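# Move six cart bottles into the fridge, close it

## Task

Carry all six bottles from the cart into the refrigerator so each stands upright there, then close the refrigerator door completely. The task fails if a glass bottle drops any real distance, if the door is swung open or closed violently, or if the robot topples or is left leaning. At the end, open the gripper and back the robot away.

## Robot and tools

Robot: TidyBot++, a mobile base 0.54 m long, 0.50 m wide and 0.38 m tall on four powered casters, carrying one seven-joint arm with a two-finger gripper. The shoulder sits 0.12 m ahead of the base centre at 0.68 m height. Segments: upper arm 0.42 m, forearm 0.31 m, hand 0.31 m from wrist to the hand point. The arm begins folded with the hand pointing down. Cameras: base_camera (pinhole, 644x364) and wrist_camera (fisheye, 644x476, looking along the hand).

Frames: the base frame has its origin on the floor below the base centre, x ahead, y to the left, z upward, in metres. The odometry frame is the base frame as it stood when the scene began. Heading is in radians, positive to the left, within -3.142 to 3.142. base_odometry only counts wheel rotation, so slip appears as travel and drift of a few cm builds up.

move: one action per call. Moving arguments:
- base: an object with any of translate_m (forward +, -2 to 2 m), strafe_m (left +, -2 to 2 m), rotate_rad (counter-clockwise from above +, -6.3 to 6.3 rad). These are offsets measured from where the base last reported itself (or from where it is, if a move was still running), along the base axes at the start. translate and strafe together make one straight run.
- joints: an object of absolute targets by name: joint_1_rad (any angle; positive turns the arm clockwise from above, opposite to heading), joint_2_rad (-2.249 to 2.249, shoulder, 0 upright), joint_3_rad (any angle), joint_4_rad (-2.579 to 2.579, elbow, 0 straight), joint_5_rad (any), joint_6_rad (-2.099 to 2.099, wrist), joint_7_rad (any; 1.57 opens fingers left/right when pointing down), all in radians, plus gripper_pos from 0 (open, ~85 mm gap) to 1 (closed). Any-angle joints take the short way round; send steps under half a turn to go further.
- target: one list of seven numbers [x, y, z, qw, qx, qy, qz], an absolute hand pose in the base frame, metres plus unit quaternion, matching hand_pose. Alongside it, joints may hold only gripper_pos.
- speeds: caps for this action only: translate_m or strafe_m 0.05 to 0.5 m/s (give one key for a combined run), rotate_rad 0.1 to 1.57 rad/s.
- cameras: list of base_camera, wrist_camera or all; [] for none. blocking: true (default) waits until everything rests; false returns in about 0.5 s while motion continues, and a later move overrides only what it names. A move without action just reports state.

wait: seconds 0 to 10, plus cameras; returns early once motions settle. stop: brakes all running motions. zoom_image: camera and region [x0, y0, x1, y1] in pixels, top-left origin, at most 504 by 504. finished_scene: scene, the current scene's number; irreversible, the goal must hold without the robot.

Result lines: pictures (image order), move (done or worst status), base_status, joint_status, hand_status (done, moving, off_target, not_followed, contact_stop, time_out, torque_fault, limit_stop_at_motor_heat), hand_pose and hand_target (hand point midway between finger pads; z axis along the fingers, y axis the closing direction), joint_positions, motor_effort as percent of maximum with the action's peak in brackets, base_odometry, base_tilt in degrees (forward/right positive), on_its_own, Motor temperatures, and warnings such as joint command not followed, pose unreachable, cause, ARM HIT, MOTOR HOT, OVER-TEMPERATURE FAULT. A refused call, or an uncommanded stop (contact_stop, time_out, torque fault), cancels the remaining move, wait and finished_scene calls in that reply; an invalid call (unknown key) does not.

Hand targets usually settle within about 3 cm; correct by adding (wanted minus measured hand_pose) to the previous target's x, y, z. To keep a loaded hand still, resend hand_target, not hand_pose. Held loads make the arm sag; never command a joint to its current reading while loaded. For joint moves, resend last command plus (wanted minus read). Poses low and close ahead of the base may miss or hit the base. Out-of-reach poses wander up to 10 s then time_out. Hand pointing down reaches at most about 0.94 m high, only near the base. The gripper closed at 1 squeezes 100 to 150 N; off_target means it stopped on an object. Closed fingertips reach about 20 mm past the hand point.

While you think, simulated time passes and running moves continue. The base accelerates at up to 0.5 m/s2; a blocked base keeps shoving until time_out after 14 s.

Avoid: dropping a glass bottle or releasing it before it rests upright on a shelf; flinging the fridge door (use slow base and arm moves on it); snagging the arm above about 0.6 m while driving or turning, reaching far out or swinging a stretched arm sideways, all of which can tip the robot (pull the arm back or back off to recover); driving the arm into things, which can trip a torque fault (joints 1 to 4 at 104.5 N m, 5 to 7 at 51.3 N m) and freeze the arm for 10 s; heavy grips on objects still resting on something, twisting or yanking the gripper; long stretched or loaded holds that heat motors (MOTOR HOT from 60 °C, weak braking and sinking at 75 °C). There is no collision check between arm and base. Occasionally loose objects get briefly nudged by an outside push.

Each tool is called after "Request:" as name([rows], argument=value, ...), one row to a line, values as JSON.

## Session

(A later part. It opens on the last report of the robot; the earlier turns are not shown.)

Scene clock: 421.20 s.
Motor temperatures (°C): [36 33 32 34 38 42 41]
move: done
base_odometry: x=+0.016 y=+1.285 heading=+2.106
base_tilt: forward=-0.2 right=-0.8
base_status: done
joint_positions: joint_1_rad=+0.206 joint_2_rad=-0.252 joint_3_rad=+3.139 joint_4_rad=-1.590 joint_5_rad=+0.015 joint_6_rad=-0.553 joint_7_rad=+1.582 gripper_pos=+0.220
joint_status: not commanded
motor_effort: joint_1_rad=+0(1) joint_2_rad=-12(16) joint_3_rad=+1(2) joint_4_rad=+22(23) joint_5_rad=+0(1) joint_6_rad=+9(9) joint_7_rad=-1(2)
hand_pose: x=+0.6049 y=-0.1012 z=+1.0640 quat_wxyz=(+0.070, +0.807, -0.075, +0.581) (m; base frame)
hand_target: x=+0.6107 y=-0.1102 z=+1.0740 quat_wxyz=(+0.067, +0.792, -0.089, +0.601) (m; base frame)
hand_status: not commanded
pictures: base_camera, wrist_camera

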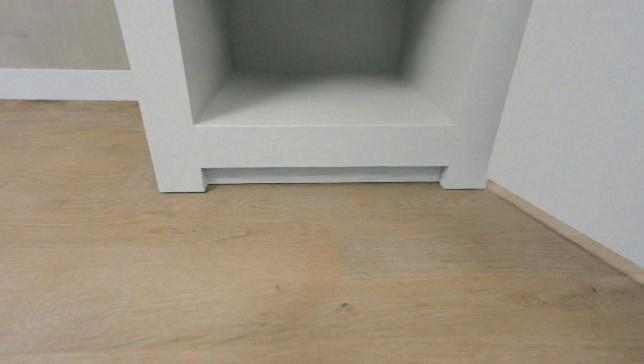

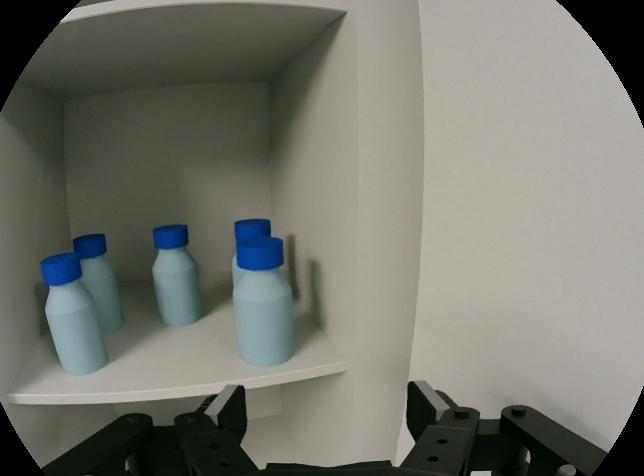

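Request:
move(base={"translate_m": -0.5}, speeds={"translate_m": 0.4}, joints={"joint_1_rad": 0.0, "joint_2_rad": -0.267, "joint_4_rad": -2.081, "joint_6_rad": -0.06, "gripper_pos": 0.22})

Scene clock: 434.70 s.
Motor temperatures (°C): [36 33 32 34 38 42 41]
move: done
base_odometry: x=+0.271 y=+0.855 heading=+2.106
base_tilt: forward=-0.2 right=-0.7
base_status: done
joint_positions: joint_1_rad=+0.023 joint_2_rad=-0.270 joint_3_rad=+3.139 joint_4_rad=-2.056 joint_5_rad=+0.015 joint_6_rad=-0.130 joint_7_rad=+1.582 gripper_pos=+0.220
joint_status: all done
motor_effort: joint_1_rad=+0(1) joint_2_rad=-12(16) joint_3_rad=+1(2) joint_4_rad=+22(24) joint_5_rad=+0(1) joint_6_rad=+9(11) joint_7_rad=-1(2)
hand_pose: x=+0.6067 y=-0.0093 z=+0.9146 quat_wxyz=(+0.015, +0.818, +0.002, +0.575) (m; base frame)
hand_target: x=+0.6102 y=+0.0022 z=+0.9190 quat_wxyz=(-0.001, +0.806, +0.000, +0.592) (m; base frame)
hand_status: not commanded
pictures: base_camera, wrist_camera

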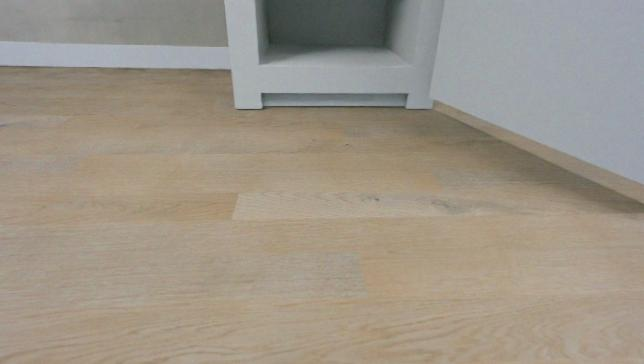

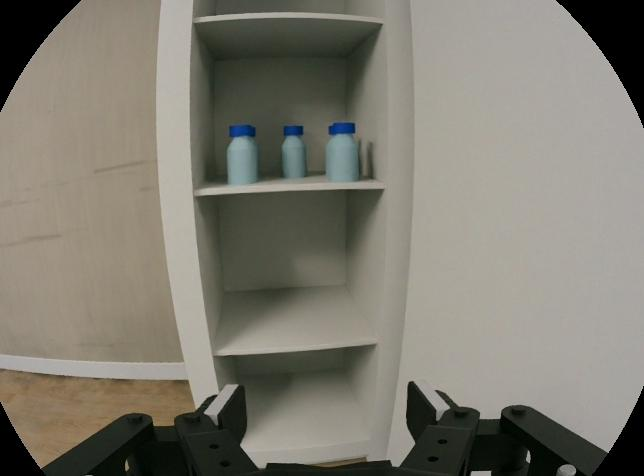

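Request:
move(base={"translate_m": -1.06, "strafe_m": 0.114, "rotate_rad": -1.187}, joints={"joint_1_rad": -0.01})

Request:
move(base={"translate_m": 0.28}, speeds={"translate_m": 0.3})

Scene clock: 440.07 s.
Motor temperatures (°C): [36 33 32 34 38 42 41]
move: done
base_odometry: x=+0.713 y=-0.115 heading=+0.919
base_tilt: forward=-0.1 right=-0.7
base_status: done
joint_positions: joint_1_rad=+0.003 joint_2_rad=-0.266 joint_3_rad=+3.138 joint_4_rad=-2.056 joint_5_rad=+0.015 joint_6_rad=-0.126 joint_7_rad=+1.582 gripper_pos=+0.220
joint_status: all done
motor_effort: joint_1_rad=+0(2) joint_2_rad=-12(15) joint_3_rad=+1(4) joint_4_rad=+23(23) joint_5_rad=+1(1) joint_6_rad=+9(9) joint_7_rad=+0(2)
hand_pose: x=+0.6080 y=+0.0011 z=+0.9139 quat_wxyz=(+0.009, +0.818, +0.011, +0.575) (m; base frame)
hand_target: x=+0.6101 y=+0.0071 z=+0.9190 quat_wxyz=(-0.003, +0.806, +0.004, +0.592) (m; base frame)
hand_status: not commanded
pictures: base_camera, wrist_camera

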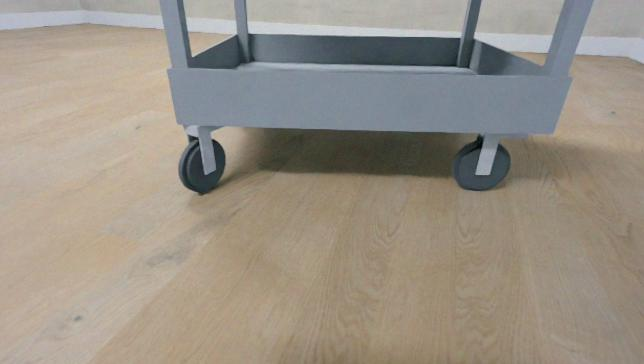

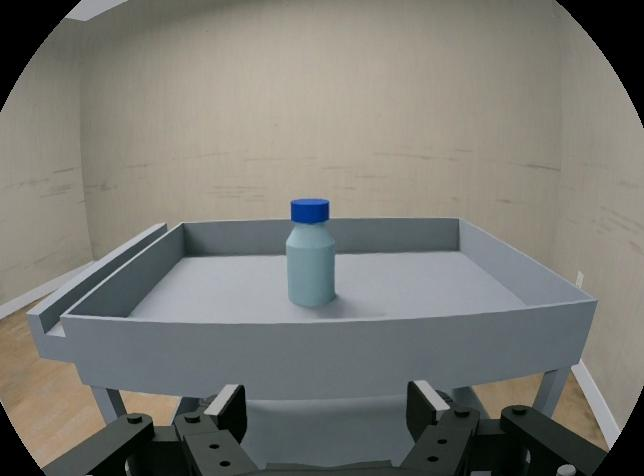

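Scene clock: 441.87 s.
Motor temperatures (°C): [36 33 32 34 38 42 41]
move: done
base_odometry: x=+0.883 y=+0.108 heading=+0.919
base_tilt: forward=-0.1 right=-0.7
base_status: done
joint_positions: joint_1_rad=+0.003 joint_2_rad=-0.266 joint_3_rad=+3.138 joint_4_rad=-2.057 joint_5_rad=+0.015 joint_6_rad=-0.125 joint_7_rad=+1.582 gripper_pos=+0.220
joint_status: not commanded
motor_effort: joint_1_rad=+0(0) joint_2_rad=-12(15) joint_3_rad=+2(2) joint_4_rad=+23(23) joint_5_rad=+1(1) joint_6_rad=+9(10) joint_7_rad=+0(2)
hand_pose: x=+0.6080 y=+0.0011 z=+0.9139 quat_wxyz=(+0.009, +0.818, +0.011, +0.575) (m; base frame)
hand_target: x=+0.6101 y=+0.0071 z=+0.9190 quat_wxyz=(-0.003, +0.806, +0.004, +0.592) (m; base frame)
hand_status: not commanded
pictures: base_camera, wrist_camera

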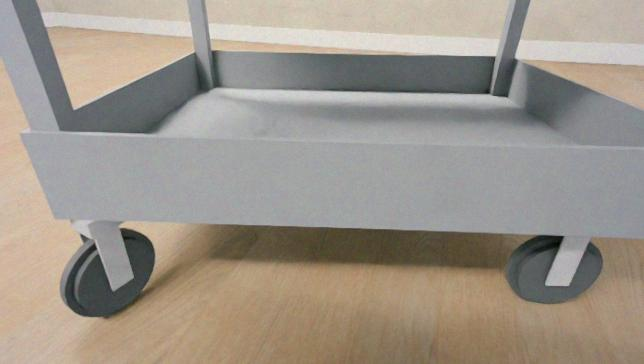

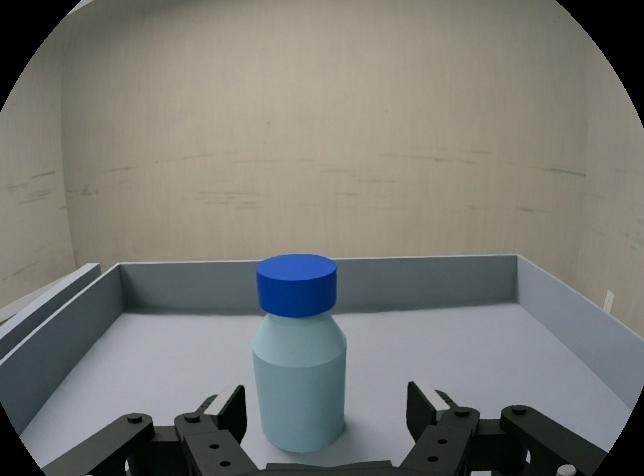

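Request:
move(base={"translate_m": 0.07, "strafe_m": 0.014}, speeds={"translate_m": 0.15})

Scene clock: 444.67 s.
Motor temperatures (°C): [36 33 32 34 38 42 41]
move: done
base_odometry: x=+0.915 y=+0.172 heading=+0.919
base_tilt: forward=+0.0 right=-0.7
base_status: done
joint_positions: joint_1_rad=+0.003 joint_2_rad=-0.268 joint_3_rad=+3.138 joint_4_rad=-2.057 joint_5_rad=+0.015 joint_6_rad=-0.125 joint_7_rad=+1.582 gripper_pos=+0.220
joint_status: not commanded
motor_effort: joint_1_rad=+0(0) joint_2_rad=-12(14) joint_3_rad=+1(2) joint_4_rad=+22(23) joint_5_rad=+1(1) joint_6_rad=+9(9) joint_7_rad=+0(2)
hand_pose: x=+0.6075 y=+0.0011 z=+0.9150 quat_wxyz=(+0.009, +0.817, +0.011, +0.576) (m; base frame)
hand_target: x=+0.6101 y=+0.0071 z=+0.9190 quat_wxyz=(-0.003, +0.806, +0.004, +0.592) (m; base frame)
hand_status: not commanded
pictures: base_camera, wrist_camera

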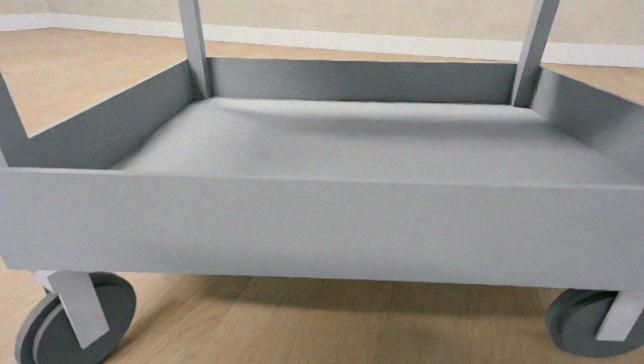

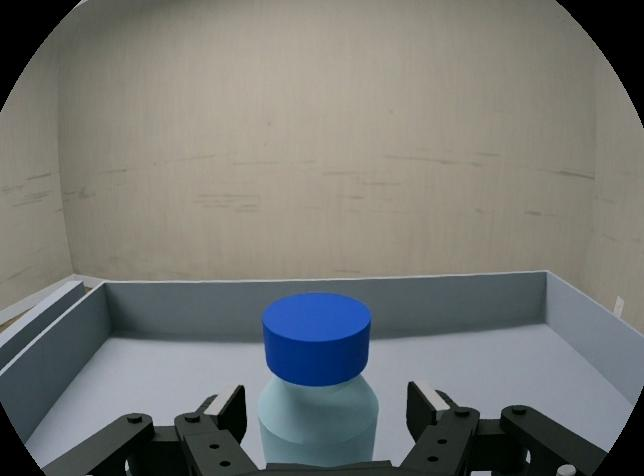

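Request:
move(base={"translate_m": 0.063}, speeds={"translate_m": 0.12})

Scene clock: 447.67 s.
Motor temperatures (°C): [36 33 32 34 38 42 41]
move: done
base_odometry: x=+0.953 y=+0.222 heading=+0.919
base_tilt: forward=-0.1 right=-0.7
base_status: done
joint_positions: joint_1_rad=+0.003 joint_2_rad=-0.268 joint_3_rad=+3.138 joint_4_rad=-2.057 joint_5_rad=+0.015 joint_6_rad=-0.124 joint_7_rad=+1.582 gripper_pos=+0.220
joint_status: not commanded
motor_effort: joint_1_rad=+0(1) joint_2_rad=-12(15) joint_3_rad=+1(2) joint_4_rad=+22(24) joint_5_rad=+0(1) joint_6_rad=+9(9) joint_7_rad=+0(2)
hand_pose: x=+0.6076 y=+0.0011 z=+0.9148 quat_wxyz=(+0.009, +0.817, +0.011, +0.576) (m; base frame)
hand_target: x=+0.6101 y=+0.0071 z=+0.9190 quat_wxyz=(-0.003, +0.806, +0.004, +0.592) (m; base frame)
hand_status: not commanded
pictures: base_camera, wrist_camera

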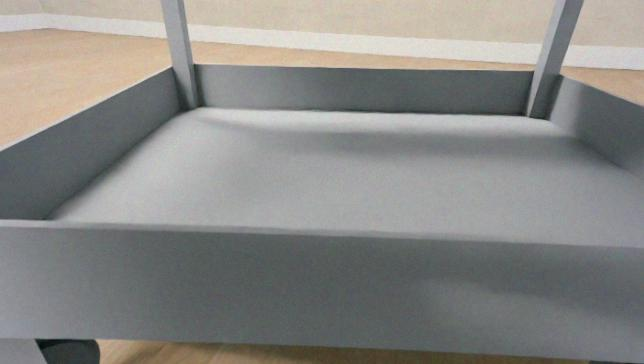

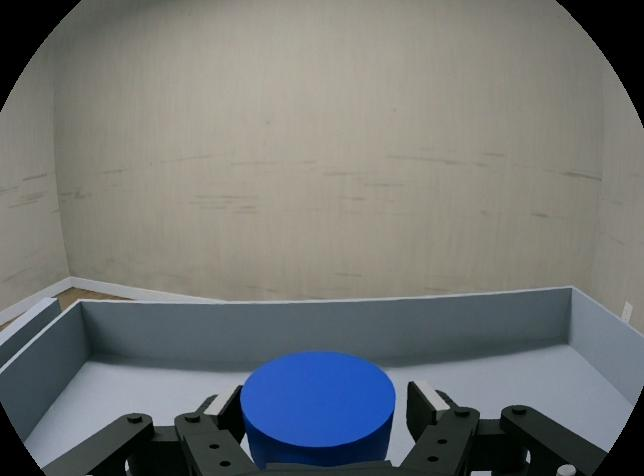

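Request:
move(joints={"gripper_pos": 0.6}, cameras=[])

Request:
move(joints={"joint_2_rad": -0.366, "joint_4_rad": -1.702, "joint_6_rad": -0.584})

Request:
move(base={"translate_m": -0.5}, speeds={"translate_m": 0.4}, joints={"joint_2_rad": -0.203, "joint_4_rad": -1.366, "joint_6_rad": -0.763})

Scene clock: 450.93 s.
Motor temperatures (°C): [36 33 32 34 38 42 41]
move: off_target
base_odometry: x=+0.953 y=+0.222 heading=+0.919
base_tilt: forward=-0.1 right=-0.7
base_status: not commanded
joint_positions: joint_1_rad=+0.002 joint_2_rad=-0.268 joint_3_rad=+3.138 joint_4_rad=-2.058 joint_5_rad=+0.015 joint_6_rad=-0.123 joint_7_rad=+1.582 gripper_pos=+0.424
joint_status: gripper_pos off_target (ended at +0.424, target +0.600)
motor_effort: joint_1_rad=+1(2) joint_2_rad=-10(12) joint_3_rad=+2(3) joint_4_rad=+22(23) joint_5_rad=+0(1) joint_6_rad=+9(10) joint_7_rad=-1(1)
hand_pose: x=+0.6077 y=+0.0014 z=+0.9151 quat_wxyz=(+0.009, +0.817, +0.011, +0.577) (m; base frame)
hand_target: x=+0.6101 y=+0.0071 z=+0.9190 quat_wxyz=(-0.003, +0.806, +0.004, +0.592) (m; base frame)
hand_status: not commanded
pictures: none
No camera images: "cameras" was empty.

Scene clock: 452.77 s.
Motor temperatures (°C): [36 33 32 34 38 42 41]
move: done
base_odometry: x=+0.953 y=+0.222 heading=+0.919
base_tilt: forward=-0.2 right=-0.7
base_status: not commanded
joint_positions: joint_1_rad=+0.002 joint_2_rad=-0.352 joint_3_rad=+3.138 joint_4_rad=-1.721 joint_5_rad=+0.015 joint_6_rad=-0.550 joint_7_rad=+1.582 gripper_pos=+0.424
joint_status: all done
motor_effort: joint_1_rad=+0(1) joint_2_rad=-11(18) joint_3_rad=+1(2) joint_4_rad=+26(29) joint_5_rad=+1(1) joint_6_rad=+12(13) joint_7_rad=-1(2)
hand_pose: x=+0.5746 y=-0.0004 z=+1.0335 quat_wxyz=(+0.011, +0.819, +0.008, +0.574) (m; base frame)
hand_target: x=+0.5666 y=+0.0067 z=+1.0413 quat_wxyz=(-0.003, +0.819, +0.005, +0.574) (m; base frame)
hand_status: not commanded
pictures: base_camera, wrist_camera

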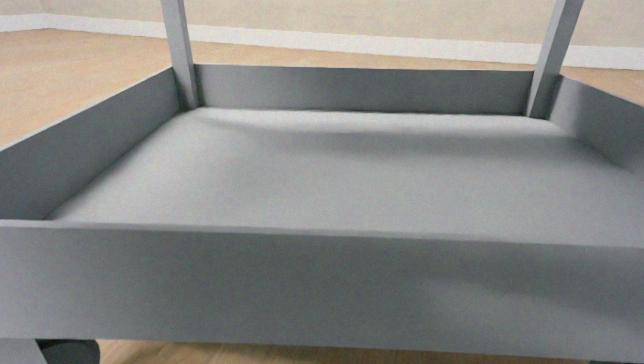

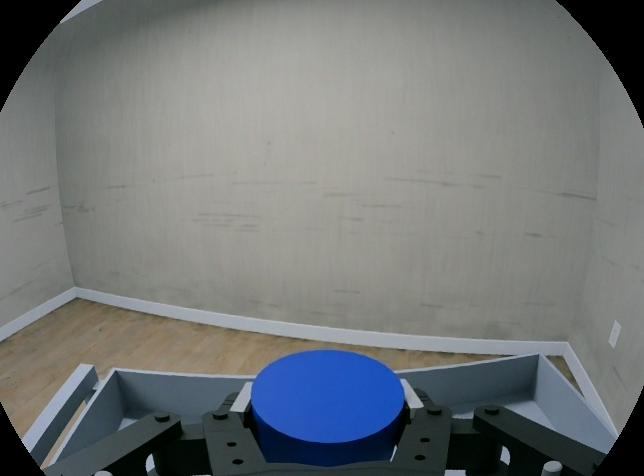

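Scene clock: 455.30 s.
Motor temperatures (°C): [36 33 32 34 38 42 41]
move: done
base_odometry: x=+0.650 y=-0.175 heading=+0.919
base_tilt: forward=-0.2 right=-0.7
base_status: done
joint_positions: joint_1_rad=+0.002 joint_2_rad=-0.195 joint_3_rad=+3.138 joint_4_rad=-1.386 joint_5_rad=+0.015 joint_6_rad=-0.734 joint_7_rad=+1.582 gripper_pos=+0.424
joint_status: all done
motor_effort: joint_1_rad=+0(2) joint_2_rad=-17(21) joint_3_rad=+1(3) joint_4_rad=+25(28) joint_5_rad=+1(1) joint_6_rad=+12(13) joint_7_rad=-1(2)
hand_pose: x=+0.6214 y=-0.0013 z=+1.1030 quat_wxyz=(+0.011, +0.821, +0.007, +0.571) (m; base frame)
hand_target: x=+0.6145 y=+0.0072 z=+1.1103 quat_wxyz=(-0.003, +0.821, +0.005, +0.571) (m; base frame)
hand_status: not commanded
pictures: base_camera, wrist_camera

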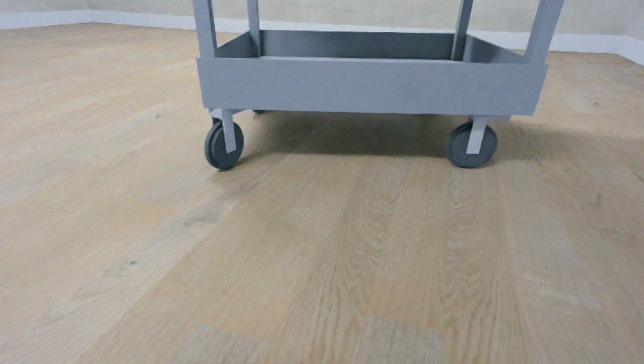

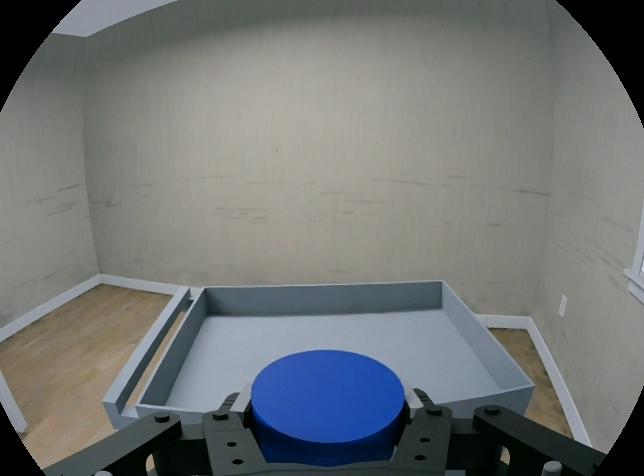

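Request:
move(base={"translate_m": 0.683, "strafe_m": 1.042, "rotate_rad": 1.187}, cameras=[])

Request:
move(base={"translate_m": 0.234, "strafe_m": 0.06}, speeds={"translate_m": 0.35})

Scene clock: 461.67 s.
Motor temperatures (°C): [36 33 32 34 38 42 41]
move: done
base_odometry: x=+0.235 y=+1.000 heading=+2.107
base_tilt: forward=-0.1 right=-0.7
base_status: done
joint_positions: joint_1_rad=+0.000 joint_2_rad=-0.188 joint_3_rad=+3.139 joint_4_rad=-1.386 joint_5_rad=+0.015 joint_6_rad=-0.735 joint_7_rad=+1.582 gripper_pos=+0.424
joint_status: not commanded
motor_effort: joint_1_rad=+0(3) joint_2_rad=-17(20) joint_3_rad=+1(4) joint_4_rad=+25(26) joint_5_rad=+0(2) joint_6_rad=+11(12) joint_7_rad=-1(2)
hand_pose: x=+0.6242 y=-0.0004 z=+1.0994 quat_wxyz=(+0.010, +0.823, +0.008, +0.568) (m; base frame)
hand_target: x=+0.6145 y=+0.0072 z=+1.1103 quat_wxyz=(-0.003, +0.821, +0.005, +0.571) (m; base frame)
hand_status: not commanded
pictures: none
No camera images: "cameras" was empty.

Scene clock: 463.40 s.
Motor temperatures (°C): [36 33 32 34 38 42 41]
move: done
base_odometry: x=+0.064 y=+1.170 heading=+2.107
base_tilt: forward=-0.1 right=-0.7
base_status: done
joint_positions: joint_1_rad=+0.000 joint_2_rad=-0.187 joint_3_rad=+3.139 joint_4_rad=-1.385 joint_5_rad=+0.015 joint_6_rad=-0.737 joint_7_rad=+1.582 gripper_pos=+0.424
joint_status: not commanded
motor_effort: joint_1_rad=+0(1) joint_2_rad=-16(22) joint_3_rad=+0(2) joint_4_rad=+25(26) joint_5_rad=+0(1) joint_6_rad=+12(13) joint_7_rad=+0(2)
hand_pose: x=+0.6245 y=-0.0004 z=+1.0989 quat_wxyz=(+0.010, +0.823, +0.008, +0.567) (m; base frame)
hand_target: x=+0.6145 y=+0.0072 z=+1.1103 quat_wxyz=(-0.003, +0.821, +0.005, +0.571) (m; base frame)
hand_status: not commanded
pictures: base_camera, wrist_camera

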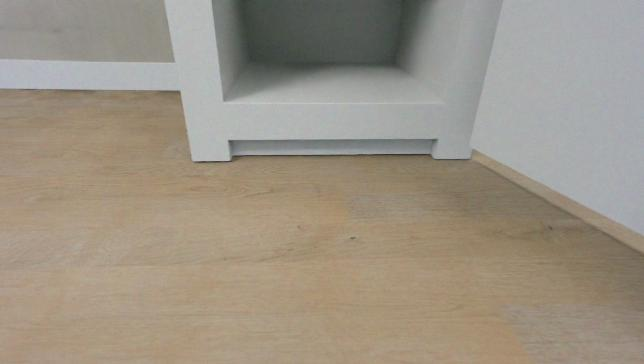

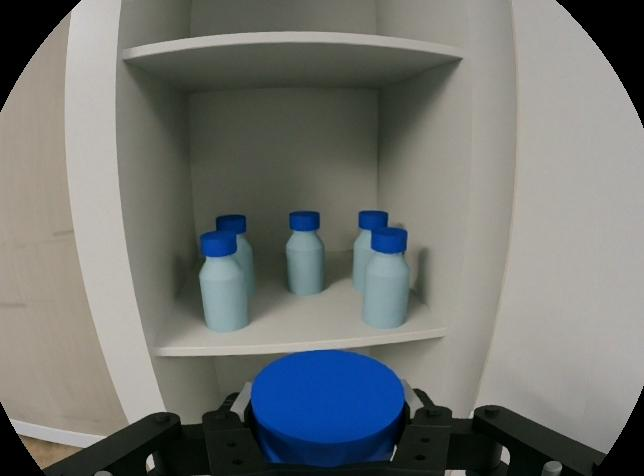

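Request:
move(base={"translate_m": 0.2, "strafe_m": 0.014}, speeds={"translate_m": 0.3})

Request:
zoom_image(camera="wrist_camera", region=[120, 180, 500, 476])

Scene clock: 467.87 s.
Motor temperatures (°C): [36 33 32 34 38 42 41]
move: done
base_odometry: x=-0.050 y=+1.335 heading=+2.107
base_tilt: forward=-0.1 right=-0.7
base_status: done
joint_positions: joint_1_rad=+0.000 joint_2_rad=-0.187 joint_3_rad=+3.139 joint_4_rad=-1.384 joint_5_rad=+0.015 joint_6_rad=-0.738 joint_7_rad=+1.582 gripper_pos=+0.424
joint_status: not commanded
motor_effort: joint_1_rad=+0(1) joint_2_rad=-17(21) joint_3_rad=+1(2) joint_4_rad=+25(26) joint_5_rad=+0(1) joint_6_rad=+12(12) joint_7_rad=-1(2)
hand_pose: x=+0.6244 y=-0.0004 z=+1.0990 quat_wxyz=(+0.010, +0.823, +0.008, +0.567) (m; base frame)
hand_target: x=+0.6145 y=+0.0072 z=+1.1103 quat_wxyz=(-0.003, +0.821, +0.005, +0.571) (m; base frame)
hand_status: not commanded
pictures: base_camera, wrist_camera

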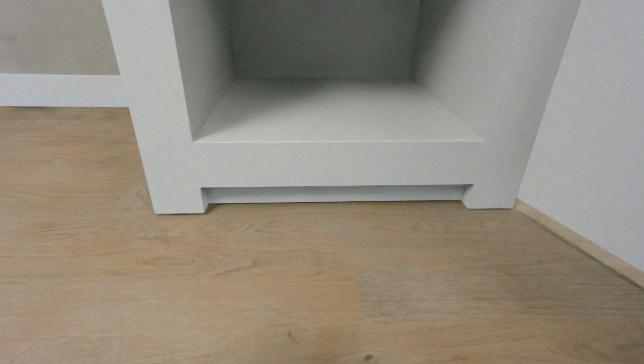

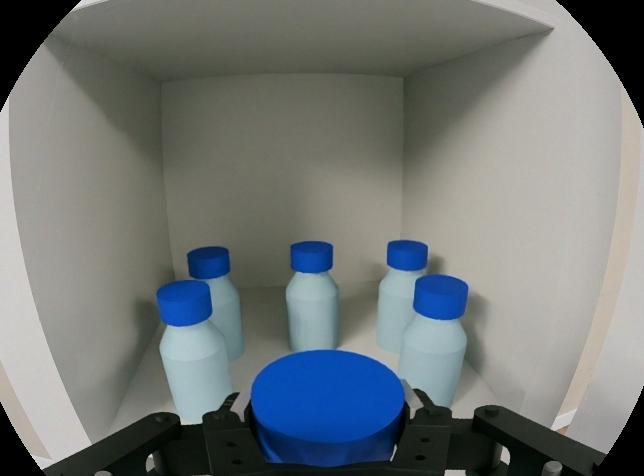

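Scaled by 1.326.

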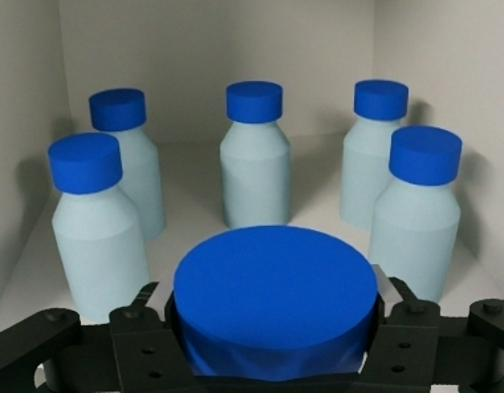

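Request:
move(base={"translate_m": 0.14, "strafe_m": 0.002}, speeds={"translate_m": 0.2})

Request:
zoom_image(camera="wrist_camera", region=[70, 180, 560, 476])

Scene clock: 471.97 s.
Motor temperatures (°C): [36 33 32 34 38 42 41]
move: done
base_odometry: x=-0.124 y=+1.454 heading=+2.107
base_tilt: forward=-0.1 right=-0.7
base_status: done
joint_positions: joint_1_rad=+0.000 joint_2_rad=-0.188 joint_3_rad=+3.139 joint_4_rad=-1.384 joint_5_rad=+0.015 joint_6_rad=-0.738 joint_7_rad=+1.582 gripper_pos=+0.424
joint_status: not commanded
motor_effort: joint_1_rad=+0(0) joint_2_rad=-17(21) joint_3_rad=+2(2) joint_4_rad=+25(26) joint_5_rad=+0(1) joint_6_rad=+12(13) joint_7_rad=-1(2)
hand_pose: x=+0.6236 y=-0.0004 z=+1.0999 quat_wxyz=(+0.010, +0.823, +0.008, +0.568) (m; base frame)
hand_target: x=+0.6145 y=+0.0072 z=+1.1103 quat_wxyz=(-0.003, +0.821, +0.005, +0.571) (m; base frame)
hand_status: not commanded
pictures: base_camera, wrist_camera

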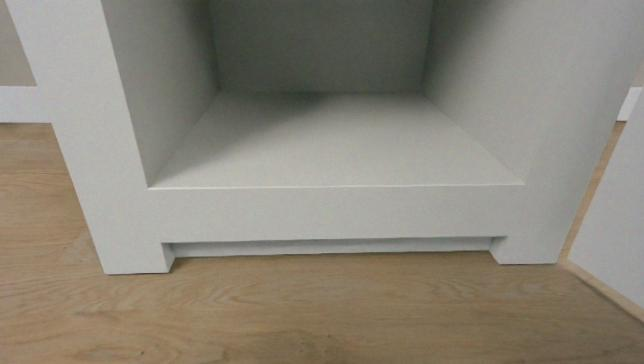

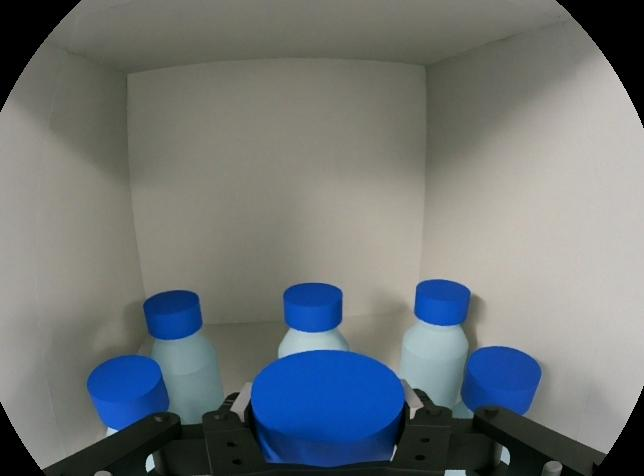

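Scaled by 1.029.

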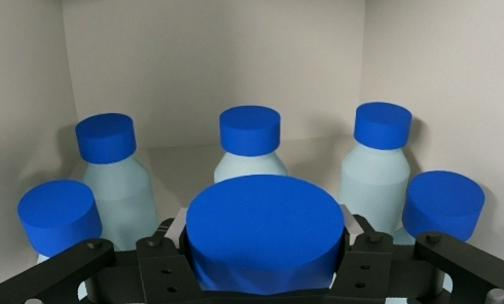

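Request:
move(base={"translate_m": 0.1}, speeds={"translate_m": 0.13})

Request:
zoom_image(camera="wrist_camera", region=[70, 180, 560, 476])

Scene clock: 476.73 s.
Motor temperatures (°C): [36 33 32 34 38 42 41]
move: done
base_odometry: x=-0.175 y=+1.540 heading=+2.107
base_tilt: forward=-0.2 right=-0.7
base_status: done
joint_positions: joint_1_rad=+0.000 joint_2_rad=-0.188 joint_3_rad=+3.139 joint_4_rad=-1.383 joint_5_rad=+0.015 joint_6_rad=-0.739 joint_7_rad=+1.582 gripper_pos=+0.424
joint_status: not commanded
motor_effort: joint_1_rad=+0(0) joint_2_rad=-16(20) joint_3_rad=+1(2) joint_4_rad=+24(26) joint_5_rad=+1(1) joint_6_rad=+12(12) joint_7_rad=-1(2)
hand_pose: x=+0.6238 y=-0.0004 z=+1.0997 quat_wxyz=(+0.010, +0.823, +0.008, +0.568) (m; base frame)
hand_target: x=+0.6145 y=+0.0072 z=+1.1103 quat_wxyz=(-0.003, +0.821, +0.005, +0.571) (m; base frame)
hand_status: not commanded
pictures: base_camera, wrist_camera

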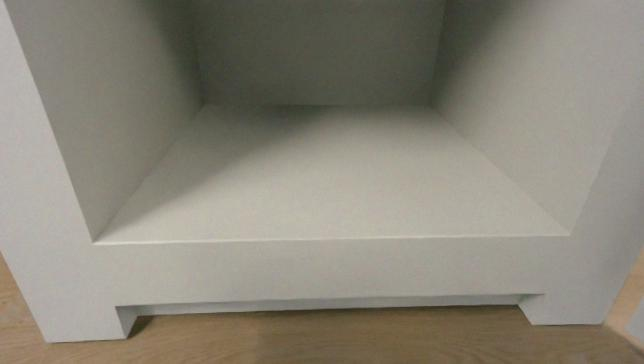

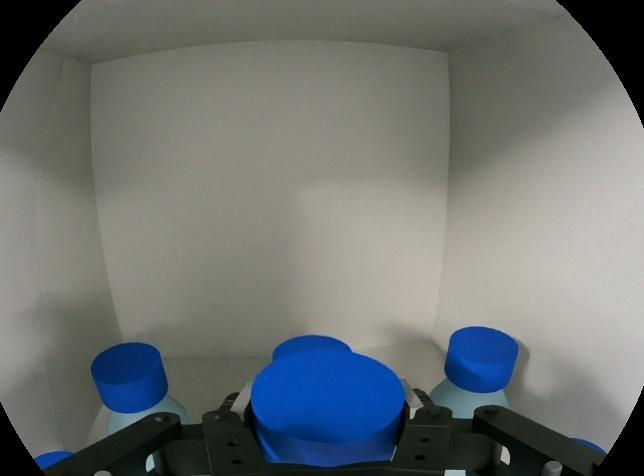

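Scaled by 1.029.

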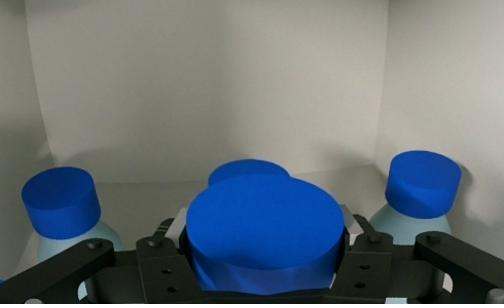

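Request:
move(joints={"joint_2_rad": -0.242, "joint_4_rad": -1.575, "joint_6_rad": -0.52})

Request:
move(joints={"joint_2_rad": -0.247, "joint_4_rad": -1.6, "joint_6_rad": -0.49})

Scene clock: 481.10 s.
Motor temperatures (°C): [36 33 32 34 38 42 41]
move: done
base_odometry: x=-0.175 y=+1.540 heading=+2.107
base_tilt: forward=-0.1 right=-0.6
base_status: not commanded
joint_positions: joint_1_rad=+0.000 joint_2_rad=-0.218 joint_3_rad=+3.139 joint_4_rad=-1.563 joint_5_rad=+0.015 joint_6_rad=-0.608 joint_7_rad=+1.582 gripper_pos=+0.424
joint_status: all done
motor_effort: joint_1_rad=+0(0) joint_2_rad=-17(18) joint_3_rad=+1(2) joint_4_rad=+26(28) joint_5_rad=+0(1) joint_6_rad=+11(12) joint_7_rad=-1(1)
hand_pose: x=+0.6233 y=+0.0001 z=+1.0471 quat_wxyz=(+0.010, +0.828, +0.009, +0.560) (m; base frame)
hand_target: x=+0.6226 y=+0.0073 z=+1.0777 quat_wxyz=(-0.004, +0.800, +0.004, +0.601) (m; base frame)
hand_status: not commanded
pictures: base_camera, wrist_camera

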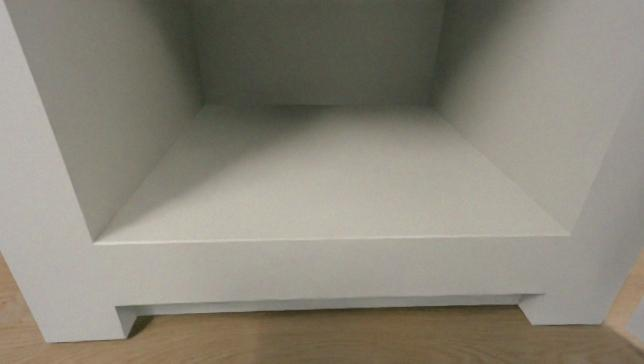

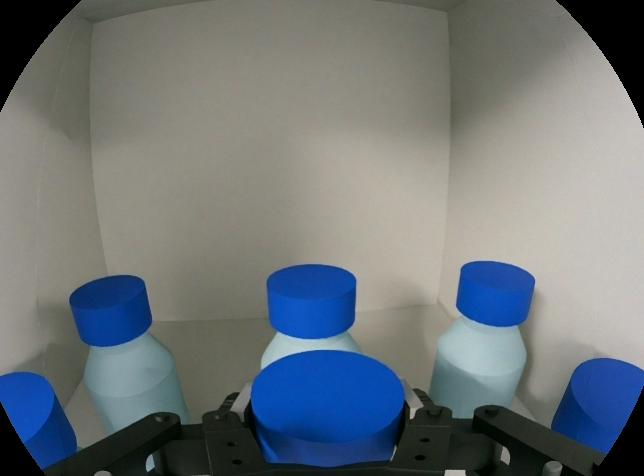

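Scene clock: 481.70 s.
Motor temperatures (°C): [36 33 32 34 38 42 41]
move: done
base_odometry: x=-0.175 y=+1.540 heading=+2.107
base_tilt: forward=-0.1 right=-0.6
base_status: not commanded
joint_positions: joint_1_rad=+0.000 joint_2_rad=-0.226 joint_3_rad=+3.139 joint_4_rad=-1.588 joint_5_rad=+0.015 joint_6_rad=-0.573 joint_7_rad=+1.582 gripper_pos=+0.424
joint_status: all done
motor_effort: joint_1_rad=+0(0) joint_2_rad=-16(16) joint_3_rad=+0(2) joint_4_rad=+25(26) joint_5_rad=+0(1) joint_6_rad=+11(12) joint_7_rad=-1(2)
hand_pose: x=+0.6230 y=+0.0002 z=+1.0461 quat_wxyz=(+0.010, +0.823, +0.009, +0.567) (m; base frame)
hand_target: x=+0.6228 y=+0.0073 z=+1.0740 quat_wxyz=(-0.004, +0.796, +0.004, +0.605) (m; base frame)
hand_status: not commanded
pictures: base_camera, wrist_camera

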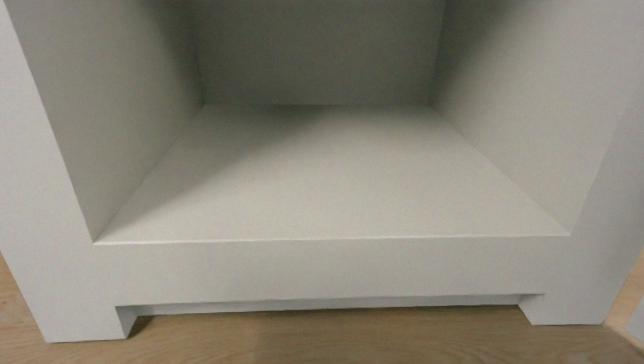

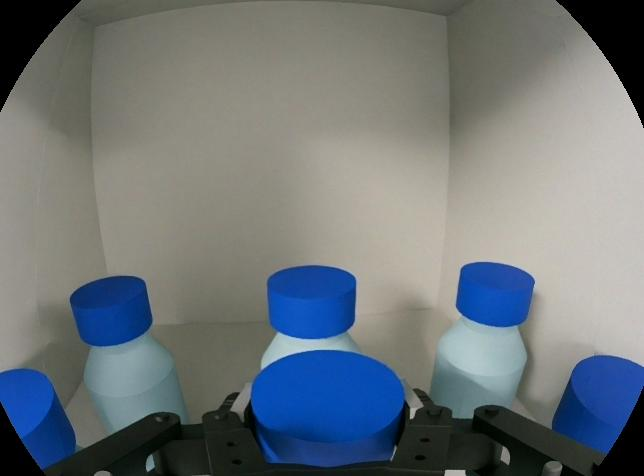

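Request:
move(joints={"gripper_pos": 0.26})

Request:
move(base={"translate_m": -0.3}, speeds={"translate_m": 0.25})

Scene clock: 485.17 s.
Motor temperatures (°C): [36 33 32 34 38 42 41]
move: done
base_odometry: x=-0.175 y=+1.540 heading=+2.107
base_tilt: forward=-0.1 right=-0.6
base_status: not commanded
joint_positions: joint_1_rad=+0.000 joint_2_rad=-0.242 joint_3_rad=+3.139 joint_4_rad=-1.588 joint_5_rad=+0.015 joint_6_rad=-0.555 joint_7_rad=+1.582 gripper_pos=+0.260
joint_status: all done
motor_effort: joint_1_rad=+0(1) joint_2_rad=-12(16) joint_3_rad=+1(2) joint_4_rad=+22(25) joint_5_rad=+0(1) joint_6_rad=+9(12) joint_7_rad=+0(2)
hand_pose: x=+0.6193 y=+0.0003 z=+1.0591 quat_wxyz=(+0.010, +0.814, +0.009, +0.581) (m; base frame)
hand_target: x=+0.6228 y=+0.0073 z=+1.0740 quat_wxyz=(-0.004, +0.796, +0.004, +0.605) (m; base frame)
hand_status: not commanded
pictures: base_camera, wrist_camera

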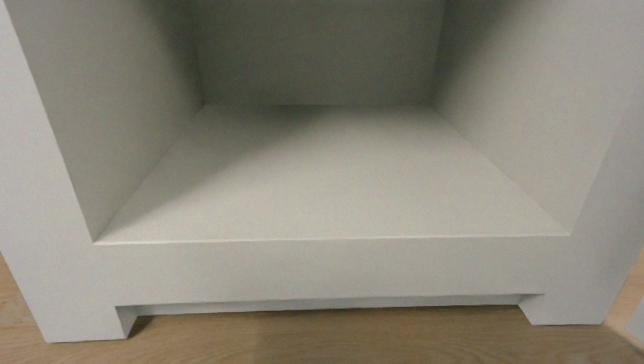

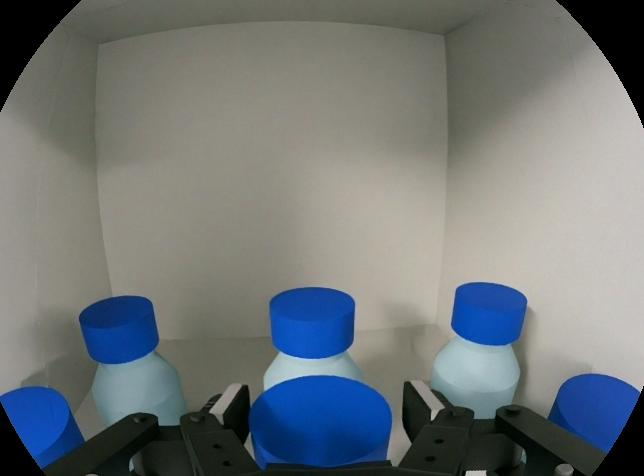

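Scene clock: 487.30 s.
Motor temperatures (°C): [36 33 32 34 38 42 41]
move: done
base_odometry: x=-0.021 y=+1.282 heading=+2.108
base_tilt: forward=-0.1 right=-0.7
base_status: done
joint_positions: joint_1_rad=+0.000 joint_2_rad=-0.252 joint_3_rad=+3.139 joint_4_rad=-1.588 joint_5_rad=+0.015 joint_6_rad=-0.554 joint_7_rad=+1.582 gripper_pos=+0.260
joint_status: not commanded
motor_effort: joint_1_rad=+0(1) joint_2_rad=-13(16) joint_3_rad=+1(2) joint_4_rad=+22(23) joint_5_rad=+1(1) joint_6_rad=+9(10) joint_7_rad=+0(2)
hand_pose: x=+0.6152 y=+0.0003 z=+1.0647 quat_wxyz=(+0.010, +0.810, +0.009, +0.586) (m; base frame)
hand_target: x=+0.6228 y=+0.0073 z=+1.0740 quat_wxyz=(-0.004, +0.796, +0.004, +0.605) (m; base frame)
hand_status: not commanded
pictures: base_camera, wrist_camera

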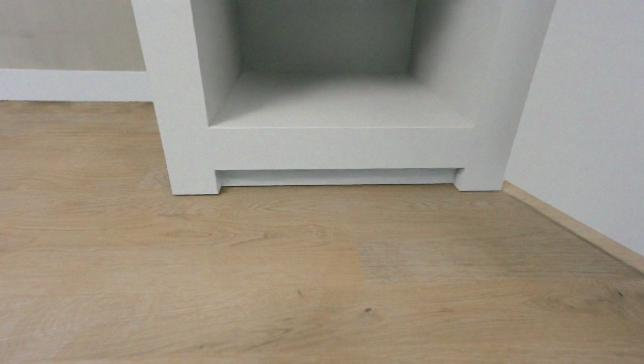

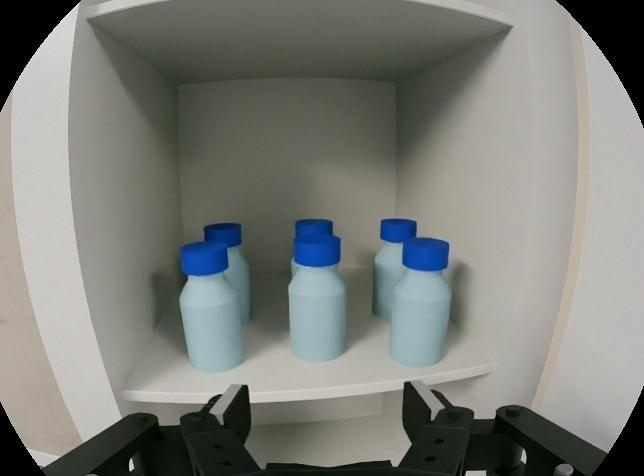

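Request:
move(base={"translate_m": -0.7}, joints={"gripper_pos": 1.0})

Scene clock: 492.50 s.
Motor temperatures (°C): [36 33 32 34 38 42 41]
move: done
base_odometry: x=+0.337 y=+0.681 heading=+2.108
base_tilt: forward=-0.1 right=-0.7
base_status: done
joint_positions: joint_1_rad=+0.000 joint_2_rad=-0.253 joint_3_rad=+3.139 joint_4_rad=-1.588 joint_5_rad=+0.015 joint_6_rad=-0.554 joint_7_rad=+1.582 gripper_pos=+0.999
joint_status: all done
motor_effort: joint_1_rad=+0(1) joint_2_rad=-12(16) joint_3_rad=+2(2) joint_4_rad=+22(23) joint_5_rad=+0(1) joint_6_rad=+9(10) joint_7_rad=+0(2)
hand_pose: x=+0.6150 y=+0.0003 z=+1.0652 quat_wxyz=(+0.010, +0.810, +0.009, +0.586) (m; base frame)
hand_target: x=+0.6228 y=+0.0073 z=+1.0740 quat_wxyz=(-0.004, +0.796, +0.004, +0.605) (m; base frame)
hand_status: not commanded
pictures: base_camera, wrist_camera

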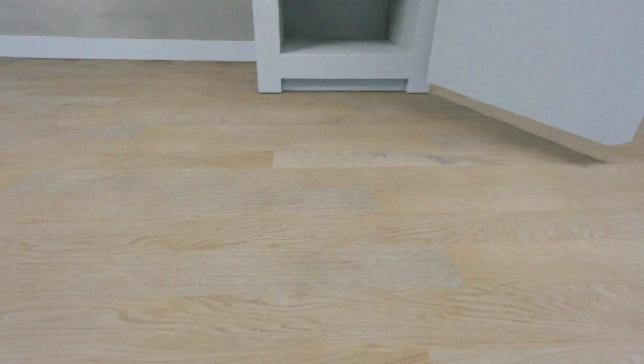

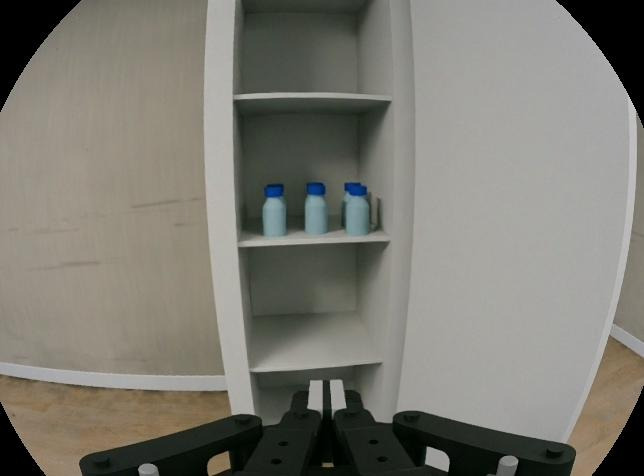

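Request:
move(base={"strafe_m": -0.865, "rotate_rad": 0.42})

Scene clock: 497.80 s.
Motor temperatures (°C): [36 33 32 34 38 42 41]
move: done
base_odometry: x=+1.080 y=+1.124 heading=+2.528
base_tilt: forward=-0.1 right=-0.7
base_status: done
joint_positions: joint_1_rad=-0.003 joint_2_rad=-0.253 joint_3_rad=+3.138 joint_4_rad=-1.589 joint_5_rad=+0.015 joint_6_rad=-0.552 joint_7_rad=+1.582 gripper_pos=+0.999
joint_status: not commanded
motor_effort: joint_1_rad=+0(2) joint_2_rad=-13(16) joint_3_rad=+1(4) joint_4_rad=+22(23) joint_5_rad=+0(1) joint_6_rad=+9(10) joint_7_rad=-1(2)
hand_pose: x=+0.6150 y=+0.0022 z=+1.0658 quat_wxyz=(+0.009, +0.809, +0.010, +0.587) (m; base frame)
hand_target: x=+0.6228 y=+0.0073 z=+1.0740 quat_wxyz=(-0.004, +0.796, +0.004, +0.605) (m; base frame)
hand_status: not commanded
pictures: base_camera, wrist_camera

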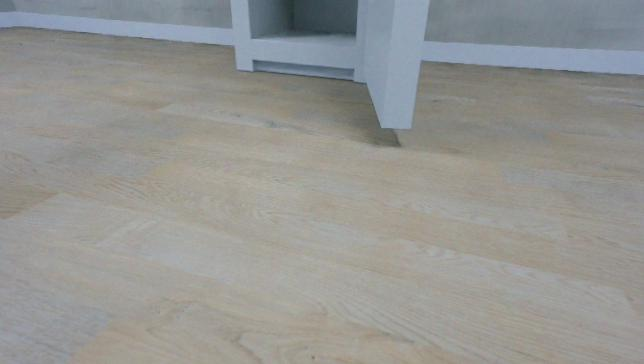

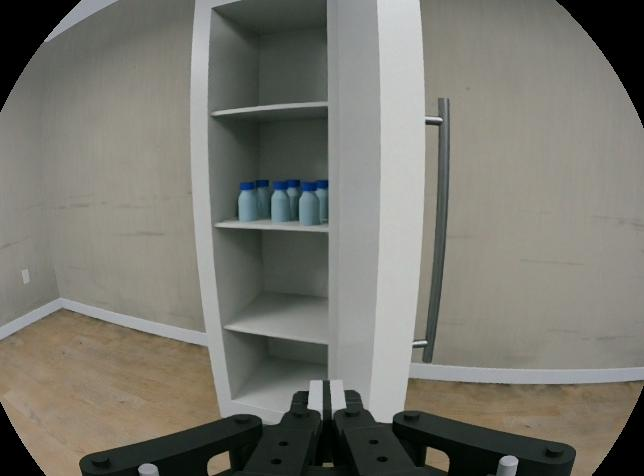

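Request:
move(base={"translate_m": 0.35, "strafe_m": -0.33}, speeds={"translate_m": 0.35})

Scene clock: 504.93 s.
Motor temperatures (°C): [36 33 32 34 38 42 41]
move: done
base_odometry: x=+0.983 y=+1.595 heading=+2.528
base_tilt: forward=-0.1 right=-0.7
base_status: done
joint_positions: joint_1_rad=-0.003 joint_2_rad=-0.250 joint_3_rad=+3.138 joint_4_rad=-1.589 joint_5_rad=+0.015 joint_6_rad=-0.552 joint_7_rad=+1.582 gripper_pos=+0.999
joint_status: not commanded
motor_effort: joint_1_rad=+0(1) joint_2_rad=-13(15) joint_3_rad=+2(3) joint_4_rad=+22(23) joint_5_rad=+1(1) joint_6_rad=+9(10) joint_7_rad=-1(2)
hand_pose: x=+0.6162 y=+0.0021 z=+1.0643 quat_wxyz=(+0.009, +0.810, +0.010, +0.586) (m; base frame)
hand_target: x=+0.6228 y=+0.0073 z=+1.0740 quat_wxyz=(-0.004, +0.796, +0.004, +0.605) (m; base frame)
hand_status: not commanded
pictures: base_camera, wrist_camera

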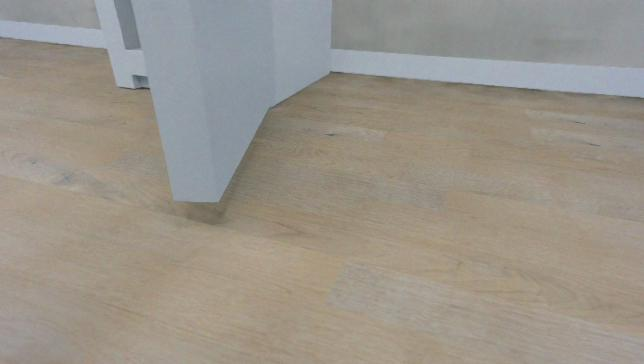

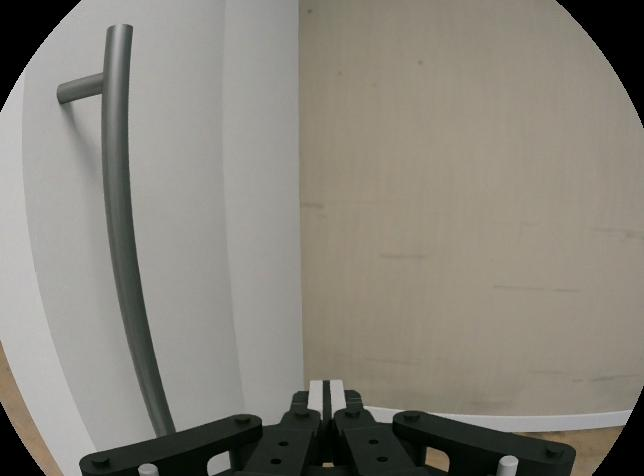

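Request:
move(base={"translate_m": 0.2, "strafe_m": 0.02}, speeds={"translate_m": 0.25})

Scene clock: 508.57 s.
Motor temperatures (°C): [36 33 32 34 38 42 41]
move: done
base_odometry: x=+0.808 y=+1.694 heading=+2.528
base_tilt: forward=-0.1 right=-0.6
base_status: done
joint_positions: joint_1_rad=-0.003 joint_2_rad=-0.247 joint_3_rad=+3.138 joint_4_rad=-1.589 joint_5_rad=+0.015 joint_6_rad=-0.552 joint_7_rad=+1.582 gripper_pos=+0.999
joint_status: not commanded
motor_effort: joint_1_rad=+0(1) joint_2_rad=-13(16) joint_3_rad=+2(3) joint_4_rad=+23(23) joint_5_rad=+1(1) joint_6_rad=+9(10) joint_7_rad=-1(2)
hand_pose: x=+0.6174 y=+0.0021 z=+1.0628 quat_wxyz=(+0.009, +0.811, +0.010, +0.585) (m; base frame)
hand_target: x=+0.6228 y=+0.0073 z=+1.0740 quat_wxyz=(-0.004, +0.796, +0.004, +0.605) (m; base frame)
hand_status: not commanded
pictures: base_camera, wrist_camera

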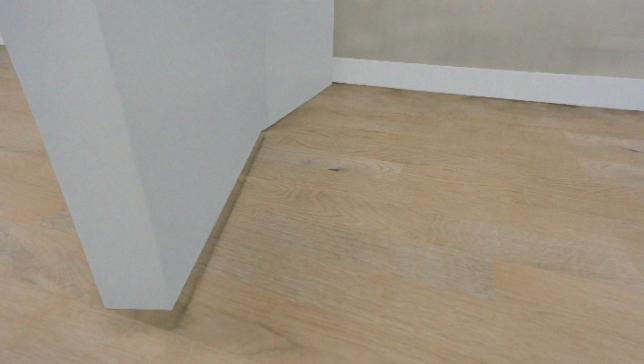

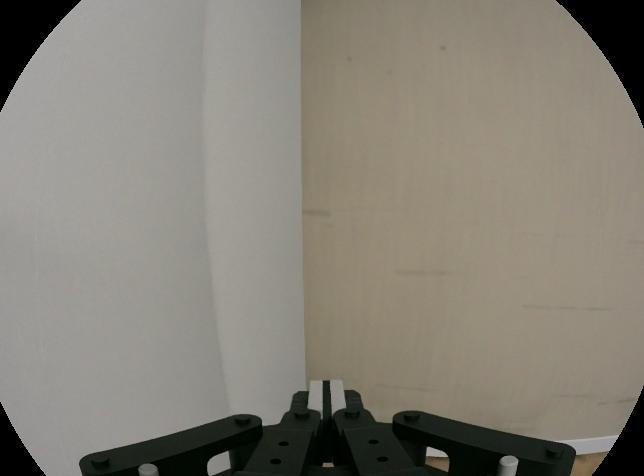

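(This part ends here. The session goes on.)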